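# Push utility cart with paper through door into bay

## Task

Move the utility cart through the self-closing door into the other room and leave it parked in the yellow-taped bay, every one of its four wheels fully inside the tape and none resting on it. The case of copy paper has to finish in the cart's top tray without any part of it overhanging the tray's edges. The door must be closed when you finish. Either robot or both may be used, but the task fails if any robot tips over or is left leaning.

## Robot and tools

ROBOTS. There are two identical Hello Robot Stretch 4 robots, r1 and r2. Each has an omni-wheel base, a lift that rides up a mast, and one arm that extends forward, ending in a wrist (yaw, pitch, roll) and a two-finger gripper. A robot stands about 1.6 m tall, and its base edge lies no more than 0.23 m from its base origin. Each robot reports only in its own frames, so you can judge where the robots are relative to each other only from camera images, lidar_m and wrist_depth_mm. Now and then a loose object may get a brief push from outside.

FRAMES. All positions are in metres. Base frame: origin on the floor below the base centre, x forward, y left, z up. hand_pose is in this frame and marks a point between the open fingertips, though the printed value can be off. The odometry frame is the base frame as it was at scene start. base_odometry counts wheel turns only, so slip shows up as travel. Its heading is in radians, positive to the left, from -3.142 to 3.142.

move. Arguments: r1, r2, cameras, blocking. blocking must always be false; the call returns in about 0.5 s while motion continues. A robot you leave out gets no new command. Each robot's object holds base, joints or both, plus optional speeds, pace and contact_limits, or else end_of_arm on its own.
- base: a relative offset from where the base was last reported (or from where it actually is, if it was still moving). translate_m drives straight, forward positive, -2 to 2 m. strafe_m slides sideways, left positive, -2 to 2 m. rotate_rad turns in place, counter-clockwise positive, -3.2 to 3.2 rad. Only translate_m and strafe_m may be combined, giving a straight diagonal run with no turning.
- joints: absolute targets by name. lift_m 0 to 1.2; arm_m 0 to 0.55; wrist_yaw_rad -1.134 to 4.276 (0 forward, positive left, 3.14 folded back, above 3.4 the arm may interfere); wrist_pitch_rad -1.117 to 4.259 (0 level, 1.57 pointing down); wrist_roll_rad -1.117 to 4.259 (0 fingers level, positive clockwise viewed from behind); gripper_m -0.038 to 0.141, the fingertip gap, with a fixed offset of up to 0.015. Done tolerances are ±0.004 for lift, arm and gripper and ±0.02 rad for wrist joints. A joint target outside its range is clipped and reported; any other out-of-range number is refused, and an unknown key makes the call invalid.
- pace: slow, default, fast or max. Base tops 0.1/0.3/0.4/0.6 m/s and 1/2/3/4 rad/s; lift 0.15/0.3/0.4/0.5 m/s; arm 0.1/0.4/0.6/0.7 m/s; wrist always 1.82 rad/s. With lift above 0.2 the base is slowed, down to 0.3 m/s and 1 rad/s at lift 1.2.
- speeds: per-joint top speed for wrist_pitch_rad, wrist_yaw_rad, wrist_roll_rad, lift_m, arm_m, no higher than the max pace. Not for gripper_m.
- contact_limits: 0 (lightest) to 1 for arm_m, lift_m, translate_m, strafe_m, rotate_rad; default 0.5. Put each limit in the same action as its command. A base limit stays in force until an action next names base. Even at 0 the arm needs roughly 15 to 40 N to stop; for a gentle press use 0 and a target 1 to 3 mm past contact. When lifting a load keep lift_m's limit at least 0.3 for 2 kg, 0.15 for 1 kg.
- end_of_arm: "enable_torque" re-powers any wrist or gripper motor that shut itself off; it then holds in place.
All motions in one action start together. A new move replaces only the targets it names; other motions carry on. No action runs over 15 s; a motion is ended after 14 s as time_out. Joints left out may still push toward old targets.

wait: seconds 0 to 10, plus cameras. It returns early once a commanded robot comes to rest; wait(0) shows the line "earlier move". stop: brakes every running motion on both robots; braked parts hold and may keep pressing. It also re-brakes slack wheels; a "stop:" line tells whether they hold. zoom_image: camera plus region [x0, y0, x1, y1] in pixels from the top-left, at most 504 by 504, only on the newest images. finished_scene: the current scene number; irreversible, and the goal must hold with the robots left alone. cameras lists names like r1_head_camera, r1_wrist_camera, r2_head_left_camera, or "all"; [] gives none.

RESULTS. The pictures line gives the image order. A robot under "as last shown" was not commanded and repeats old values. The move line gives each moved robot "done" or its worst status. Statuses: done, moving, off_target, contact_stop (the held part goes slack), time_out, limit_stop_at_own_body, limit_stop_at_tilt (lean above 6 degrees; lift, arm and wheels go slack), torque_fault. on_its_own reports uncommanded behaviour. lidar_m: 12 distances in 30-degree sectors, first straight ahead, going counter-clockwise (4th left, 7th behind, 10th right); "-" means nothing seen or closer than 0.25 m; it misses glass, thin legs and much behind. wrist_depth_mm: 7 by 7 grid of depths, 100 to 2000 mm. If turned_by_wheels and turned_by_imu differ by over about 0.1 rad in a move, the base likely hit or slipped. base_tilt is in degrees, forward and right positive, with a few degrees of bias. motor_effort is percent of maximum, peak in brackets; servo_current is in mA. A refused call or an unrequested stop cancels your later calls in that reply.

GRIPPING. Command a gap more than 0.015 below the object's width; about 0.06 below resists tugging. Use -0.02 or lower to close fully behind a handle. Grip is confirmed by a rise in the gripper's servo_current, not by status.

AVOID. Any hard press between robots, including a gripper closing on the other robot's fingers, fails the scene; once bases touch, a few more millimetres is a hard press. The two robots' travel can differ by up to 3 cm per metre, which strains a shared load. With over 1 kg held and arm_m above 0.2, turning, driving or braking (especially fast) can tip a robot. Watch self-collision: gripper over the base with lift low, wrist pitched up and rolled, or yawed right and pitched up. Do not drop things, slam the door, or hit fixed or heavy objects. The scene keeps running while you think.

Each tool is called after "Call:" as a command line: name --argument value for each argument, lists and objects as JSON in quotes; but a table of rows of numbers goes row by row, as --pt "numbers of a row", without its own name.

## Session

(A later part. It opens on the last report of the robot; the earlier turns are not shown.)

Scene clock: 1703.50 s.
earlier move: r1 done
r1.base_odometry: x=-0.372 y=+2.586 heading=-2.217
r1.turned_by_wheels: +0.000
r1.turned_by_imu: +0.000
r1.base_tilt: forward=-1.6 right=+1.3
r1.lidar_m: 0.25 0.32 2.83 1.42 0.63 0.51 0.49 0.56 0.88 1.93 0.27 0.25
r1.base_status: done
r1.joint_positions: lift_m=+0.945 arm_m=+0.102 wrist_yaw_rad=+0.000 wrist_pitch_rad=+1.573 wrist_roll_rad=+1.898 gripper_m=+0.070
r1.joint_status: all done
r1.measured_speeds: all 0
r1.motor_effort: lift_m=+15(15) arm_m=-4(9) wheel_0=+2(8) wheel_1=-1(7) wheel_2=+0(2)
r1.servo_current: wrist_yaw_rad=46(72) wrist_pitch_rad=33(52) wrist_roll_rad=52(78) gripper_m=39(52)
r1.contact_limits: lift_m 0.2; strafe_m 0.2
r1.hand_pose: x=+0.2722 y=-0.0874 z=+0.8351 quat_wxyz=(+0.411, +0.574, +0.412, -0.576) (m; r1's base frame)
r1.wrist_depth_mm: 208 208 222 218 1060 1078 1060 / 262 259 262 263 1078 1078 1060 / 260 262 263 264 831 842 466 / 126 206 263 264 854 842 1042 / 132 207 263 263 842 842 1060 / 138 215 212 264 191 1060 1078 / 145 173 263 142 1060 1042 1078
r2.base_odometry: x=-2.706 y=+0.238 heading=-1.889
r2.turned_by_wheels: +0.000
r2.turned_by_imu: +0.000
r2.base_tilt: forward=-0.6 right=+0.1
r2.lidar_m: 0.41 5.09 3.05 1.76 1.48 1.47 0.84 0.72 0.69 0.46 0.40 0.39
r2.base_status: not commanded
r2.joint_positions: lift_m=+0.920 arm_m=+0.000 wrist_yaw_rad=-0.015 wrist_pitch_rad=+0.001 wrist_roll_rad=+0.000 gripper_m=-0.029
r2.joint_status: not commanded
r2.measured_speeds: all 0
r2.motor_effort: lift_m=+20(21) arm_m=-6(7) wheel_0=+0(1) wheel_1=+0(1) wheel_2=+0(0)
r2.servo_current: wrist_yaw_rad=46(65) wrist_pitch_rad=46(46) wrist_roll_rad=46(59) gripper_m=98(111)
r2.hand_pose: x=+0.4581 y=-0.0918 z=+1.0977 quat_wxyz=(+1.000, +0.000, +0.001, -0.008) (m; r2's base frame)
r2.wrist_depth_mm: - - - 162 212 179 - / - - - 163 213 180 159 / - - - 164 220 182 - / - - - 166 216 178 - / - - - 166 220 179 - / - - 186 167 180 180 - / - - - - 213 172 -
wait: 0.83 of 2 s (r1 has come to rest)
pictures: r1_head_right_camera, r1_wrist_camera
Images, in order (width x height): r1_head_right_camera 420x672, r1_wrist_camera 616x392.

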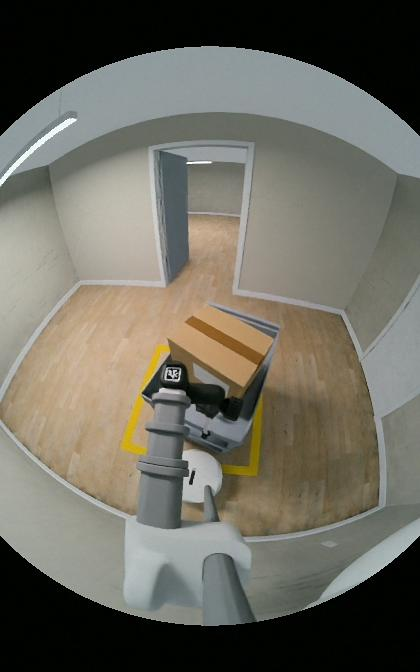

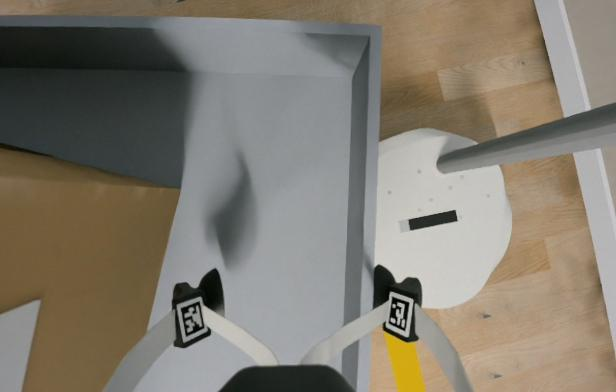

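Call:
move --r1 '{"joints":{"arm_m":0.07},"pace":"slow"}' --blocking false --cameras '[]'

Call:
wait --seconds 1 --cameras '[]'

Call:
move --r1 '{"joints":{"gripper_m":-0.037}}' --blocking false --cameras '[]'

Call:
wait --seconds 2.5 --cameras '[]'

Call:
move --r1 '{"joints":{"arm_m":0.17},"pace":"slow","contact_limits":{"arm_m":0.6}}' --blocking false --cameras '[]'

Call:
wait --seconds 3 --cameras '["r1_wrist_camera","r1_head_left_camera","r1_head_right_camera"]'

Scene clock: 1714.33 s.
move: r1 moving
r1.base_odometry: x=-0.372 y=+2.586 heading=-2.217
r1.turned_by_wheels: +0.000
r1.turned_by_imu: -0.001
r1.base_tilt: forward=-1.6 right=+1.3
r1.lidar_m: 0.25 0.29 2.82 1.42 0.66 0.52 0.49 0.56 0.84 1.93 0.27 0.25
r1.base_status: not commanded
r1.joint_positions: lift_m=+0.945 arm_m=+0.089 wrist_yaw_rad=+0.000 wrist_pitch_rad=+1.573 wrist_roll_rad=+1.898 gripper_m=+0.070
r1.joint_status: arm_m moving
r1.measured_speeds: translate_m=+0.000 strafe_m=+0.000 rotate_rad=+0.000 lift_m=+0.000 arm_m=-0.049 wrist_yaw_rad=+0.000 wrist_pitch_rad=+0.000 wrist_roll_rad=+0.000
r1.motor_effort: lift_m=+15(15) arm_m=-5(6) wheel_0=+2(3) wheel_1=-1(2) wheel_2=+0(0)
r1.servo_current: wrist_yaw_rad=33(52) wrist_pitch_rad=39(46) wrist_roll_rad=46(59) gripper_m=39(46)
r1.contact_limits: lift_m 0.2; strafe_m 0.2
r1.hand_pose: x=+0.2595 y=-0.0874 z=+0.8351 quat_wxyz=(+0.411, +0.574, +0.412, -0.576) (m; r1's base frame)
r1.wrist_depth_mm: 215 213 212 1042 1078 1042 - / 260 263 262 264 1060 1060 1060 / 262 262 263 264 854 854 445 / 150 244 262 264 854 842 1078 / 150 229 260 263 854 854 1042 / 153 238 211 264 191 1060 1060 / 160 173 263 143 1060 1060 1078
r2: as last shown
r2.turned_by_imu: +0.002
r2.lidar_m: 0.38 5.09 3.05 1.73 1.49 1.47 0.85 0.70 0.70 0.47 0.40 0.41
r2.motor_effort: lift_m=+20(20) arm_m=-6(7) wheel_0=+0(0) wheel_1=+0(1) wheel_2=+0(0)
r2.servo_current: wrist_yaw_rad=46(59) wrist_pitch_rad=39(39) wrist_roll_rad=52(59) gripper_m=98(104)
r2.wrist_depth_mm: - - - 161 212 178 - / - - - 163 213 180 159 / - - - 164 220 182 - / - - - 166 217 179 - / - - - 166 218 179 - / - - 186 167 181 180 - / - - - - 214 172 -
pictures: none
No camera images: "cameras" was empty.

Scene clock: 1715.23 s.
earlier move: r1 done
r1.base_odometry: x=-0.372 y=+2.586 heading=-2.217
r1.turned_by_wheels: +0.000
r1.turned_by_imu: +0.000
r1.base_tilt: forward=-1.6 right=+1.3
r1.lidar_m: 0.25 0.30 2.81 1.41 0.65 0.51 0.49 0.55 0.85 1.94 0.27 0.25
r1.base_status: not commanded
r1.joint_positions: lift_m=+0.945 arm_m=+0.070 wrist_yaw_rad=+0.000 wrist_pitch_rad=+1.573 wrist_roll_rad=+1.898 gripper_m=+0.070
r1.joint_status: all done
r1.measured_speeds: all 0
r1.motor_effort: lift_m=+15(15) arm_m=-5(7) wheel_0=+3(3) wheel_1=-2(2) wheel_2=+0(0)
r1.servo_current: wrist_yaw_rad=46(72) wrist_pitch_rad=46(46) wrist_roll_rad=39(65) gripper_m=39(52)
r1.contact_limits: lift_m 0.2; strafe_m 0.2
r1.hand_pose: x=+0.2403 y=-0.0874 z=+0.8351 quat_wxyz=(+0.411, +0.574, +0.412, -0.575) (m; r1's base frame)
r1.wrist_depth_mm: 1042 1060 1060 1060 1060 1060 - / 255 254 248 223 1060 1042 1060 / 262 262 264 264 891 1060 421 / 200 262 260 263 842 842 1060 / 176 262 263 263 831 866 1078 / 184 262 211 263 191 1060 1060 / 198 242 263 143 1060 1078 1078
r2.base_odometry: x=-2.706 y=+0.238 heading=-1.889
r2.turned_by_wheels: +0.000
r2.turned_by_imu: +0.000
r2.base_tilt: forward=-0.6 right=+0.1
r2.lidar_m: 0.41 5.10 3.09 1.74 1.47 1.47 0.85 0.71 0.70 0.48 0.40 0.39
r2.base_status: not commanded
r2.joint_positions: lift_m=+0.920 arm_m=+0.000 wrist_yaw_rad=-0.015 wrist_pitch_rad=+0.001 wrist_roll_rad=+0.000 gripper_m=-0.029
r2.joint_status: not commanded
r2.measured_speeds: all 0
r2.motor_effort: lift_m=+20(20) arm_m=-6(7) wheel_0=+0(0) wheel_1=+0(1) wheel_2=+0(0)
r2.servo_current: wrist_yaw_rad=46(65) wrist_pitch_rad=39(46) wrist_roll_rad=46(59) gripper_m=98(104)
r2.hand_pose: x=+0.4581 y=-0.0918 z=+1.0977 quat_wxyz=(+1.000, +0.000, +0.001, -0.008) (m; r2's base frame)
r2.wrist_depth_mm: - - - 161 211 179 - / - - - 163 213 180 159 / - - - 164 222 181 - / - - - 167 216 178 - / - - - 166 219 180 - / - - 186 167 180 180 - / - - - - 214 172 -
wait: 0.90 of 1 s (r1 has come to rest)
pictures: none
No camera images: "cameras" was empty.

Scene clock: 1715.73 s.
move: r1 moving
r1.base_odometry: x=-0.372 y=+2.586 heading=-2.217
r1.turned_by_wheels: +0.000
r1.turned_by_imu: +0.000
r1.base_tilt: forward=-1.6 right=+1.2
r1.lidar_m: 0.25 0.29 2.83 1.44 0.65 0.51 0.49 0.55 0.85 1.94 0.27 0.25
r1.base_status: not commanded
r1.joint_positions: lift_m=+0.945 arm_m=+0.070 wrist_yaw_rad=+0.000 wrist_pitch_rad=+1.573 wrist_roll_rad=+1.898 gripper_m=+0.051
r1.joint_status: gripper_m moving
r1.measured_speeds: all 0
r1.motor_effort: lift_m=+15(15) arm_m=-5(5) wheel_0=+2(3) wheel_1=-1(2) wheel_2=+0(0)
r1.servo_current: wrist_yaw_rad=52(72) wrist_pitch_rad=46(46) wrist_roll_rad=52(52) gripper_m=91(98)
r1.contact_limits: lift_m 0.2; strafe_m 0.2
r1.hand_pose: x=+0.2403 y=-0.0874 z=+0.8351 quat_wxyz=(+0.411, +0.574, +0.412, -0.575) (m; r1's base frame)
r1.wrist_depth_mm: 1042 1060 1060 1060 1078 1060 - / 257 253 248 222 1042 1042 1042 / 260 263 262 263 878 1060 418 / 201 262 263 265 831 854 1060 / 175 260 264 263 842 831 1060 / 183 262 197 264 189 1060 1042 / 198 251 263 143 1042 1060 1060
r2: as last shown
r2.base_tilt: forward=-0.7 right=+0.1
r2.lidar_m: 0.39 5.11 3.06 1.72 1.49 1.45 0.84 0.71 0.71 0.47 0.40 0.40
r2.motor_effort: lift_m=+20(20) arm_m=-6(7) wheel_0=+0(0) wheel_1=+0(0) wheel_2=+0(1)
r2.servo_current: wrist_yaw_rad=46(59) wrist_pitch_rad=46(46) wrist_roll_rad=33(59) gripper_m=91(104)
r2.wrist_depth_mm: - - - 162 212 179 - / - - - 163 213 180 159 / - - - 164 222 182 - / - - - 166 217 178 - / - - - 167 218 179 - / - - 186 167 180 180 - / - - - - 213 172 -
pictures: none
No camera images: "cameras" was empty.

Scene clock: 1717.00 s.
earlier move: r1 done
r1.base_odometry: x=-0.372 y=+2.586 heading=-2.217
r1.turned_by_wheels: +0.000
r1.turned_by_imu: +0.000
r1.base_tilt: forward=-1.6 right=+1.3
r1.lidar_m: 0.25 0.28 2.82 1.43 0.67 0.51 0.50 0.55 0.88 1.95 0.29 0.25
r1.base_status: not commanded
r1.joint_positions: lift_m=+0.945 arm_m=+0.070 wrist_yaw_rad=+0.000 wrist_pitch_rad=+1.573 wrist_roll_rad=+1.898 gripper_m=-0.036
r1.joint_status: all done
r1.measured_speeds: all 0
r1.motor_effort: lift_m=+15(15) arm_m=-4(5) wheel_0=+2(3) wheel_1=-1(2) wheel_2=+0(0)
r1.servo_current: wrist_yaw_rad=26(72) wrist_pitch_rad=39(52) wrist_roll_rad=72(72) gripper_m=78(143)
r1.contact_limits: lift_m 0.2; strafe_m 0.2
r1.hand_pose: x=+0.2402 y=-0.0874 z=+0.8351 quat_wxyz=(+0.411, +0.574, +0.412, -0.576) (m; r1's base frame)
r1.wrist_depth_mm: 1042 1025 1025 1042 1060 1060 - / 233 236 238 241 1060 1078 1078 / 258 259 262 263 854 683 402 / 257 259 260 263 842 842 1060 / 177 259 262 263 842 842 1060 / 190 259 262 200 181 1078 1078 / 200 245 260 181 175 134 1060
r2.base_odometry: x=-2.706 y=+0.238 heading=-1.889
r2.turned_by_wheels: +0.000
r2.turned_by_imu: +0.000
r2.base_tilt: forward=-0.7 right=+0.1
r2.lidar_m: 0.38 5.10 3.08 1.73 1.47 1.48 0.85 0.71 0.71 0.47 0.39 0.38
r2.base_status: not commanded
r2.joint_positions: lift_m=+0.920 arm_m=+0.000 wrist_yaw_rad=-0.015 wrist_pitch_rad=+0.001 wrist_roll_rad=+0.000 gripper_m=-0.029
r2.joint_status: not commanded
r2.measured_speeds: all 0
r2.motor_effort: lift_m=+20(20) arm_m=-6(7) wheel_0=+0(1) wheel_1=+0(1) wheel_2=+0(1)
r2.servo_current: wrist_yaw_rad=39(59) wrist_pitch_rad=39(46) wrist_roll_rad=46(59) gripper_m=111(111)
r2.hand_pose: x=+0.4581 y=-0.0918 z=+1.0977 quat_wxyz=(+1.000, +0.000, +0.001, -0.008) (m; r2's base frame)
r2.wrist_depth_mm: - - - 161 212 179 - / - - - 163 213 180 159 / - - - 164 220 181 - / - - - 166 217 179 - / - - - 167 218 179 - / - - 186 167 181 181 - / - - - - 213 171 -
wait: 1.27 of 2.5 s (r1 has come to rest)
pictures: none
No camera images: "cameras" was empty.

Scene clock: 1717.50 s.
move: r1 moving
r1.base_odometry: x=-0.372 y=+2.586 heading=-2.217
r1.turned_by_wheels: +0.000
r1.turned_by_imu: +0.000
r1.base_tilt: forward=-1.6 right=+1.3
r1.lidar_m: 0.25 0.32 2.81 1.40 0.65 0.51 0.49 0.56 0.87 1.93 0.25 0.25
r1.base_status: not commanded
r1.joint_positions: lift_m=+0.945 arm_m=+0.082 wrist_yaw_rad=+0.000 wrist_pitch_rad=+1.579 wrist_roll_rad=+1.898 gripper_m=-0.036
r1.joint_status: arm_m moving
r1.measured_speeds: translate_m=+0.000 strafe_m=+0.000 rotate_rad=-0.001 lift_m=+0.000 arm_m=+0.048 wrist_yaw_rad=-0.002 wrist_pitch_rad=+0.025 wrist_roll_rad=+0.000
r1.motor_effort: lift_m=+15(15) arm_m=+7(9) wheel_0=+3(3) wheel_1=-1(2) wheel_2=-1(1)
r1.servo_current: wrist_yaw_rad=33(65) wrist_pitch_rad=46(52) wrist_roll_rad=52(59) gripper_m=72(85)
r1.contact_limits: arm_m 0.6; lift_m 0.2; strafe_m 0.2
r1.hand_pose: x=+0.2510 y=-0.0874 z=+0.8351 quat_wxyz=(+0.410, +0.573, +0.413, -0.577) (m; r1's base frame)
r1.wrist_depth_mm: 1060 1042 1060 1042 1060 1078 - / 235 239 242 244 1078 1078 1078 / 257 258 262 262 854 691 404 / 243 259 260 262 854 842 1078 / 176 259 260 263 831 854 1098 / 179 258 259 198 179 1060 1060 / 193 244 259 167 1060 141 1060
r2: as last shown
r2.lidar_m: 0.39 5.11 3.09 1.74 1.48 1.47 0.85 0.71 0.69 0.46 0.40 0.40
r2.motor_effort: lift_m=+20(20) arm_m=-6(7) wheel_0=+0(0) wheel_1=+0(1) wheel_2=+0(0)
r2.servo_current: wrist_yaw_rad=52(52) wrist_pitch_rad=39(46) wrist_roll_rad=39(52) gripper_m=104(104)
r2.wrist_depth_mm: - - - 162 212 179 - / - - - 163 213 180 159 / - - - 164 221 182 - / - - - 166 218 178 - / - - - 166 219 179 - / - - 186 167 180 180 - / - - - - 213 172 -
pictures: none
No camera images: "cameras" was empty.

Scene clock: 1719.30 s.
earlier move: r1 done
r1.base_odometry: x=-0.372 y=+2.586 heading=-2.217
r1.turned_by_wheels: +0.000
r1.turned_by_imu: +0.000
r1.base_tilt: forward=-1.6 right=+1.3
r1.lidar_m: 0.31 0.42 2.77 1.44 0.66 0.52 0.51 0.55 0.86 1.95 2.08 0.27
r1.base_status: not commanded
r1.joint_positions: lift_m=+0.945 arm_m=+0.170 wrist_yaw_rad=-0.002 wrist_pitch_rad=+1.582 wrist_roll_rad=+1.899 gripper_m=-0.036
r1.joint_status: all done
r1.measured_speeds: all 0
r1.motor_effort: lift_m=+15(15) arm_m=+7(12) wheel_0=+3(3) wheel_1=-1(2) wheel_2=-4(4)
r1.servo_current: wrist_yaw_rad=46(65) wrist_pitch_rad=65(85) wrist_roll_rad=39(59) gripper_m=72(85)
r1.contact_limits: arm_m 0.6; lift_m 0.2; strafe_m 0.2
r1.hand_pose: x=+0.3373 y=-0.0874 z=+0.8351 quat_wxyz=(+0.409, +0.572, +0.413, -0.578) (m; r1's base frame)
r1.wrist_depth_mm: 1025 1042 1042 1042 1098 1060 1078 / 243 244 243 220 1042 1078 1098 / 256 257 262 263 854 842 1060 / 210 258 260 260 854 854 1078 / 172 257 260 262 866 866 1078 / 176 258 259 196 181 1060 1078 / 192 256 177 191 1042 144 1060
r2.base_odometry: x=-2.706 y=+0.238 heading=-1.889
r2.turned_by_wheels: +0.000
r2.turned_by_imu: +0.000
r2.base_tilt: forward=-0.7 right=+0.1
r2.lidar_m: 0.41 5.09 3.09 1.73 1.48 1.48 0.84 0.71 0.71 0.46 0.39 0.40
r2.base_status: not commanded
r2.joint_positions: lift_m=+0.920 arm_m=+0.000 wrist_yaw_rad=-0.015 wrist_pitch_rad=+0.001 wrist_roll_rad=+0.000 gripper_m=-0.029
r2.joint_status: not commanded
r2.measured_speeds: all 0
r2.motor_effort: lift_m=+20(21) arm_m=-6(7) wheel_0=+0(1) wheel_1=+0(1) wheel_2=+0(1)
r2.servo_current: wrist_yaw_rad=39(65) wrist_pitch_rad=46(46) wrist_roll_rad=52(59) gripper_m=104(111)
r2.hand_pose: x=+0.4581 y=-0.0918 z=+1.0977 quat_wxyz=(+1.000, +0.000, +0.001, -0.008) (m; r2's base frame)
r2.wrist_depth_mm: - - - 162 212 179 - / - - - 163 214 181 159 / - - - 164 221 181 - / - - - 166 217 178 - / - - - 167 218 179 - / - - 186 167 181 180 - / - - - - 214 171 -
wait: 1.80 of 3 s (r1 has come to rest)
pictures: r1_head_left_camera, r1_head_right_camera, r1_wrist_camera
Images, in order (width x height): r1_head_left_camera 420x672, r1_head_right_camera 420x672, r1_wrist_camera 616x392.

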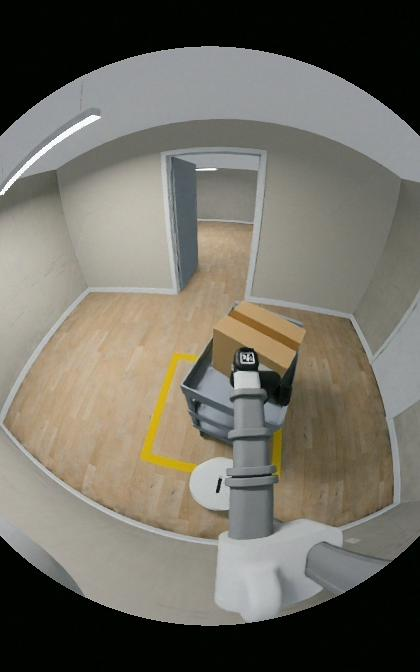

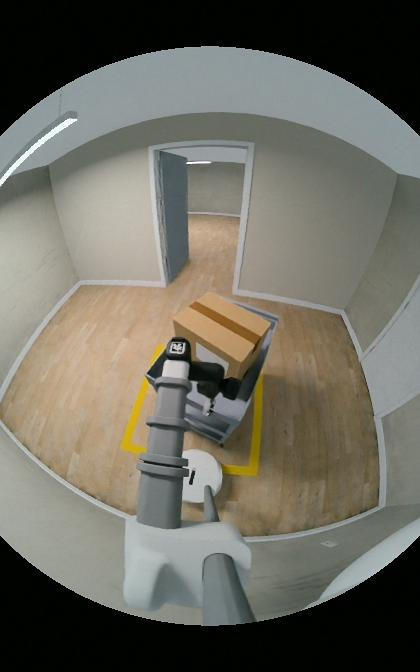

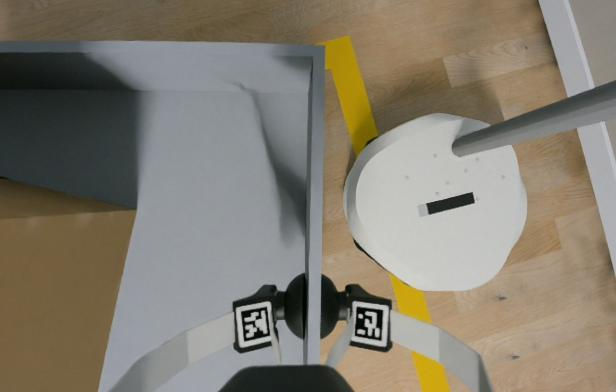

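Call:
move --r1 '{"joints":{"arm_m":0.115,"wrist_roll_rad":1.6},"pace":"slow","speeds":{"wrist_roll_rad":0.4,"arm_m":0.05},"contact_limits":{"arm_m":0.6}}' --blocking false --cameras '[]'

Call:
wait --seconds 3 --cameras '["r1_wrist_camera","r1_head_left_camera"]'

r1: "pace" acts on no motion here: each has its own speed under "speeds". Leave "pace" out
Scene clock: 1729.93 s.
r1.base_odometry: x=-0.372 y=+2.586 heading=-2.217
r1.turned_by_wheels: +0.000
r1.turned_by_imu: -0.001
r1.base_tilt: forward=-1.6 right=+1.2
r1.lidar_m: 0.33 0.40 2.81 1.43 0.66 0.51 0.49 0.54 0.85 1.94 2.09 0.30
r1.base_status: not commanded
r1.joint_positions: lift_m=+0.945 arm_m=+0.170 wrist_yaw_rad=-0.002 wrist_pitch_rad=+1.582 wrist_roll_rad=+1.899 gripper_m=-0.036
r1.joint_status: all done
r1.measured_speeds: all 0
r1.motor_effort: lift_m=+15(15) arm_m=+7(12) wheel_0=+2(3) wheel_1=-1(2) wheel_2=-3(4)
r1.servo_current: wrist_yaw_rad=52(65) wrist_pitch_rad=65(85) wrist_roll_rad=52(59) gripper_m=72(85)
r1.contact_limits: arm_m 0.6; lift_m 0.2; strafe_m 0.2
r1.hand_pose: x=+0.3373 y=-0.0874 z=+0.8351 quat_wxyz=(+0.409, +0.572, +0.413, -0.578) (m; r1's base frame)
r1.wrist_depth_mm: 1025 1025 1042 1042 1078 1078 1078 / 245 243 243 220 1042 1098 1098 / 257 258 260 262 831 854 1078 / 210 257 262 262 854 866 1078 / 172 258 259 260 854 854 1098 / 177 258 260 197 182 1060 1078 / 191 256 178 192 1042 144 1060
r2.base_odometry: x=-2.706 y=+0.238 heading=-1.889
r2.turned_by_wheels: +0.000
r2.turned_by_imu: +0.001
r2.base_tilt: forward=-0.6 right=+0.0
r2.lidar_m: 0.40 5.09 3.06 1.77 1.48 1.47 0.84 0.71 0.69 0.47 0.40 0.40
r2.base_status: not commanded
r2.joint_positions: lift_m=+0.920 arm_m=+0.000 wrist_yaw_rad=-0.015 wrist_pitch_rad=+0.001 wrist_roll_rad=+0.000 gripper_m=-0.029
r2.joint_status: not commanded
r2.measured_speeds: all 0
r2.motor_effort: lift_m=+20(21) arm_m=-7(7) wheel_0=+0(1) wheel_1=+0(1) wheel_2=+0(1)
r2.servo_current: wrist_yaw_rad=52(65) wrist_pitch_rad=46(46) wrist_roll_rad=52(59) gripper_m=98(111)
r2.hand_pose: x=+0.4581 y=-0.0918 z=+1.0977 quat_wxyz=(+1.000, +0.000, +0.001, -0.008) (m; r2's base frame)
r2.wrist_depth_mm: - - - 161 212 179 - / - - - 163 213 180 159 / - - - 165 222 181 - / - - - 166 218 179 - / - - - 167 219 179 - / - - 186 167 180 181 - / - - - - 214 171 -
pictures: none

not run: a call was refused earlier in this reply.

Call:
move --r1 '{"joints":{"arm_m":0.115,"wrist_roll_rad":1.6},"speeds":{"wrist_roll_rad":0.4,"arm_m":0.05},"contact_limits":{"arm_m":0.6}}' --blocking false --cameras '[]'

Call:
wait --seconds 3 --cameras '["r1_wrist_camera","r1_head_left_camera","r1_head_right_camera"]'

Scene clock: 1734.77 s.
move: r1 moving
r1.base_odometry: x=-0.372 y=+2.586 heading=-2.217
r1.turned_by_wheels: +0.000
r1.turned_by_imu: +0.000
r1.base_tilt: forward=-1.6 right=+1.3
r1.lidar_m: 0.29 0.36 2.83 1.39 0.67 0.50 0.49 0.55 0.89 1.94 2.07 0.29
r1.base_status: not commanded
r1.joint_positions: lift_m=+0.945 arm_m=+0.148 wrist_yaw_rad=-0.002 wrist_pitch_rad=+1.572 wrist_roll_rad=+1.737 gripper_m=-0.036
r1.joint_status: arm_m moving; wrist_roll_rad moving
r1.measured_speeds: translate_m=+0.000 strafe_m=+0.000 rotate_rad=+0.000 lift_m=+0.000 arm_m=-0.049 wrist_yaw_rad=+0.000 wrist_pitch_rad=-0.021 wrist_roll_rad=-0.398
r1.motor_effort: lift_m=+15(15) arm_m=-5(6) wheel_0=+2(3) wheel_1=-1(1) wheel_2=-2(4)
r1.servo_current: wrist_yaw_rad=52(52) wrist_pitch_rad=33(65) wrist_roll_rad=85(85) gripper_m=72(72)
r1.contact_limits: arm_m 0.6; lift_m 0.2; strafe_m 0.2
r1.hand_pose: x=+0.3185 y=-0.0874 z=+0.8351 quat_wxyz=(+0.456, +0.540, +0.457, -0.540) (m; r1's base frame)
r1.wrist_depth_mm: 212 212 1060 1042 1042 1078 1078 / 262 260 263 224 1078 1060 1078 / 262 262 262 263 866 1078 1042 / 173 262 262 263 842 842 1025 / 183 263 263 262 842 842 1042 / 205 263 189 198 842 1060 1060 / 224 154 263 182 173 134 1042
r2.base_odometry: x=-2.706 y=+0.238 heading=-1.889
r2.turned_by_wheels: +0.000
r2.turned_by_imu: +0.001
r2.base_tilt: forward=-0.7 right=+0.1
r2.lidar_m: 0.39 5.08 3.07 1.75 1.47 1.48 0.86 0.71 0.70 0.43 0.40 0.39
r2.base_status: not commanded
r2.joint_positions: lift_m=+0.920 arm_m=+0.000 wrist_yaw_rad=-0.015 wrist_pitch_rad=+0.001 wrist_roll_rad=+0.000 gripper_m=-0.029
r2.joint_status: not commanded
r2.measured_speeds: all 0
r2.motor_effort: lift_m=+20(20) arm_m=-6(7) wheel_0=+0(1) wheel_1=+0(0) wheel_2=+0(0)
r2.servo_current: wrist_yaw_rad=46(59) wrist_pitch_rad=39(46) wrist_roll_rad=33(52) gripper_m=104(104)
r2.hand_pose: x=+0.4581 y=-0.0918 z=+1.0977 quat_wxyz=(+1.000, +0.000, +0.001, -0.008) (m; r2's base frame)
r2.wrist_depth_mm: - - - 162 211 178 - / - - - 163 213 180 159 / - - - 164 221 182 - / - - - 166 217 179 - / - - - 167 218 180 - / - - 186 167 180 180 - / - - - - 213 172 -
pictures: none
No camera images: "cameras" was empty.

Scene clock: 1736.03 s.
earlier move: r1 done
r1.base_odometry: x=-0.372 y=+2.586 heading=-2.217
r1.turned_by_wheels: +0.000
r1.turned_by_imu: +0.000
r1.base_tilt: forward=-1.6 right=+1.3
r1.lidar_m: 0.30 0.35 2.82 1.39 0.67 0.49 0.49 0.56 0.87 1.95 2.08 0.27
r1.base_status: not commanded
r1.joint_positions: lift_m=+0.945 arm_m=+0.115 wrist_yaw_rad=-0.001 wrist_pitch_rad=+1.566 wrist_roll_rad=+1.606 gripper_m=-0.036
r1.joint_status: all done
r1.measured_speeds: all 0
r1.motor_effort: lift_m=+15(15) arm_m=-5(9) wheel_0=+1(3) wheel_1=-1(1) wheel_2=+0(4)
r1.servo_current: wrist_yaw_rad=59(65) wrist_pitch_rad=52(65) wrist_roll_rad=52(91) gripper_m=65(78)
r1.contact_limits: arm_m 0.6; lift_m 0.2; strafe_m 0.2
r1.hand_pose: x=+0.2873 y=-0.0874 z=+0.8351 quat_wxyz=(+0.492, +0.510, +0.490, -0.508) (m; r1's base frame)
r1.wrist_depth_mm: 265 246 211 1060 1042 1060 1042 / 264 263 262 252 1042 1042 1060 / 181 264 263 263 1060 1078 1042 / 170 255 264 263 842 842 1042 / 193 265 262 263 831 842 1060 / 216 264 182 196 184 842 1042 / 258 151 264 193 1042 134 1042
r2.base_odometry: x=-2.706 y=+0.238 heading=-1.889
r2.turned_by_wheels: +0.000
r2.turned_by_imu: +0.000
r2.base_tilt: forward=-0.7 right=+0.0
r2.lidar_m: 0.39 5.10 3.05 1.76 1.50 1.49 0.86 0.71 0.69 0.45 0.39 0.41
r2.base_status: not commanded
r2.joint_positions: lift_m=+0.920 arm_m=+0.000 wrist_yaw_rad=-0.015 wrist_pitch_rad=+0.001 wrist_roll_rad=+0.000 gripper_m=-0.029
r2.joint_status: not commanded
r2.measured_speeds: all 0
r2.motor_effort: lift_m=+20(20) arm_m=-7(7) wheel_0=+0(1) wheel_1=+0(1) wheel_2=+0(1)
r2.servo_current: wrist_yaw_rad=52(59) wrist_pitch_rad=46(52) wrist_roll_rad=52(59) gripper_m=104(111)
r2.hand_pose: x=+0.4581 y=-0.0918 z=+1.0977 quat_wxyz=(+1.000, +0.000, +0.001, -0.008) (m; r2's base frame)
r2.wrist_depth_mm: - - - 161 213 179 - / - - - 163 213 180 159 / - - - 164 220 182 - / - - - 166 218 178 - / - - - 166 219 179 - / - - 186 167 180 180 - / - - - - 214 171 -
wait: 1.27 of 3 s (r1 has come to rest)
pictures: r1_head_left_camera, r1_head_right_camera, r1_wrist_camera
Images, in order (width x height): r1_head_left_camera 420x672, r1_head_right_camera 420x672, r1_wrist_camera 616x392.

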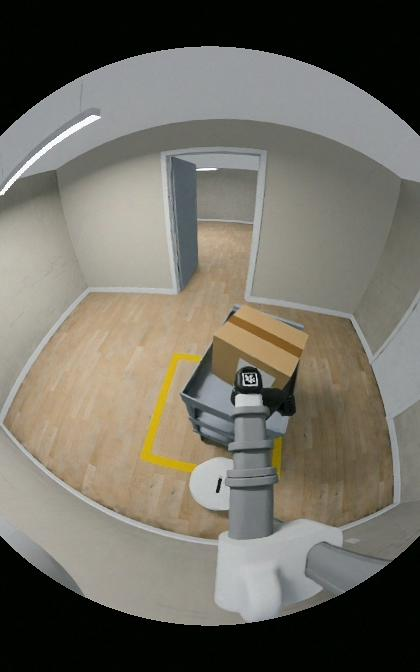

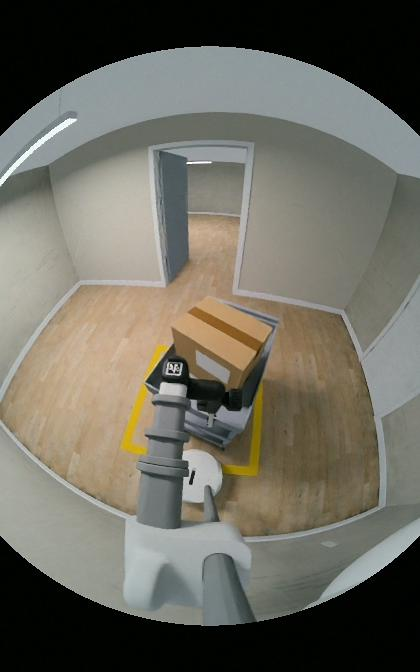

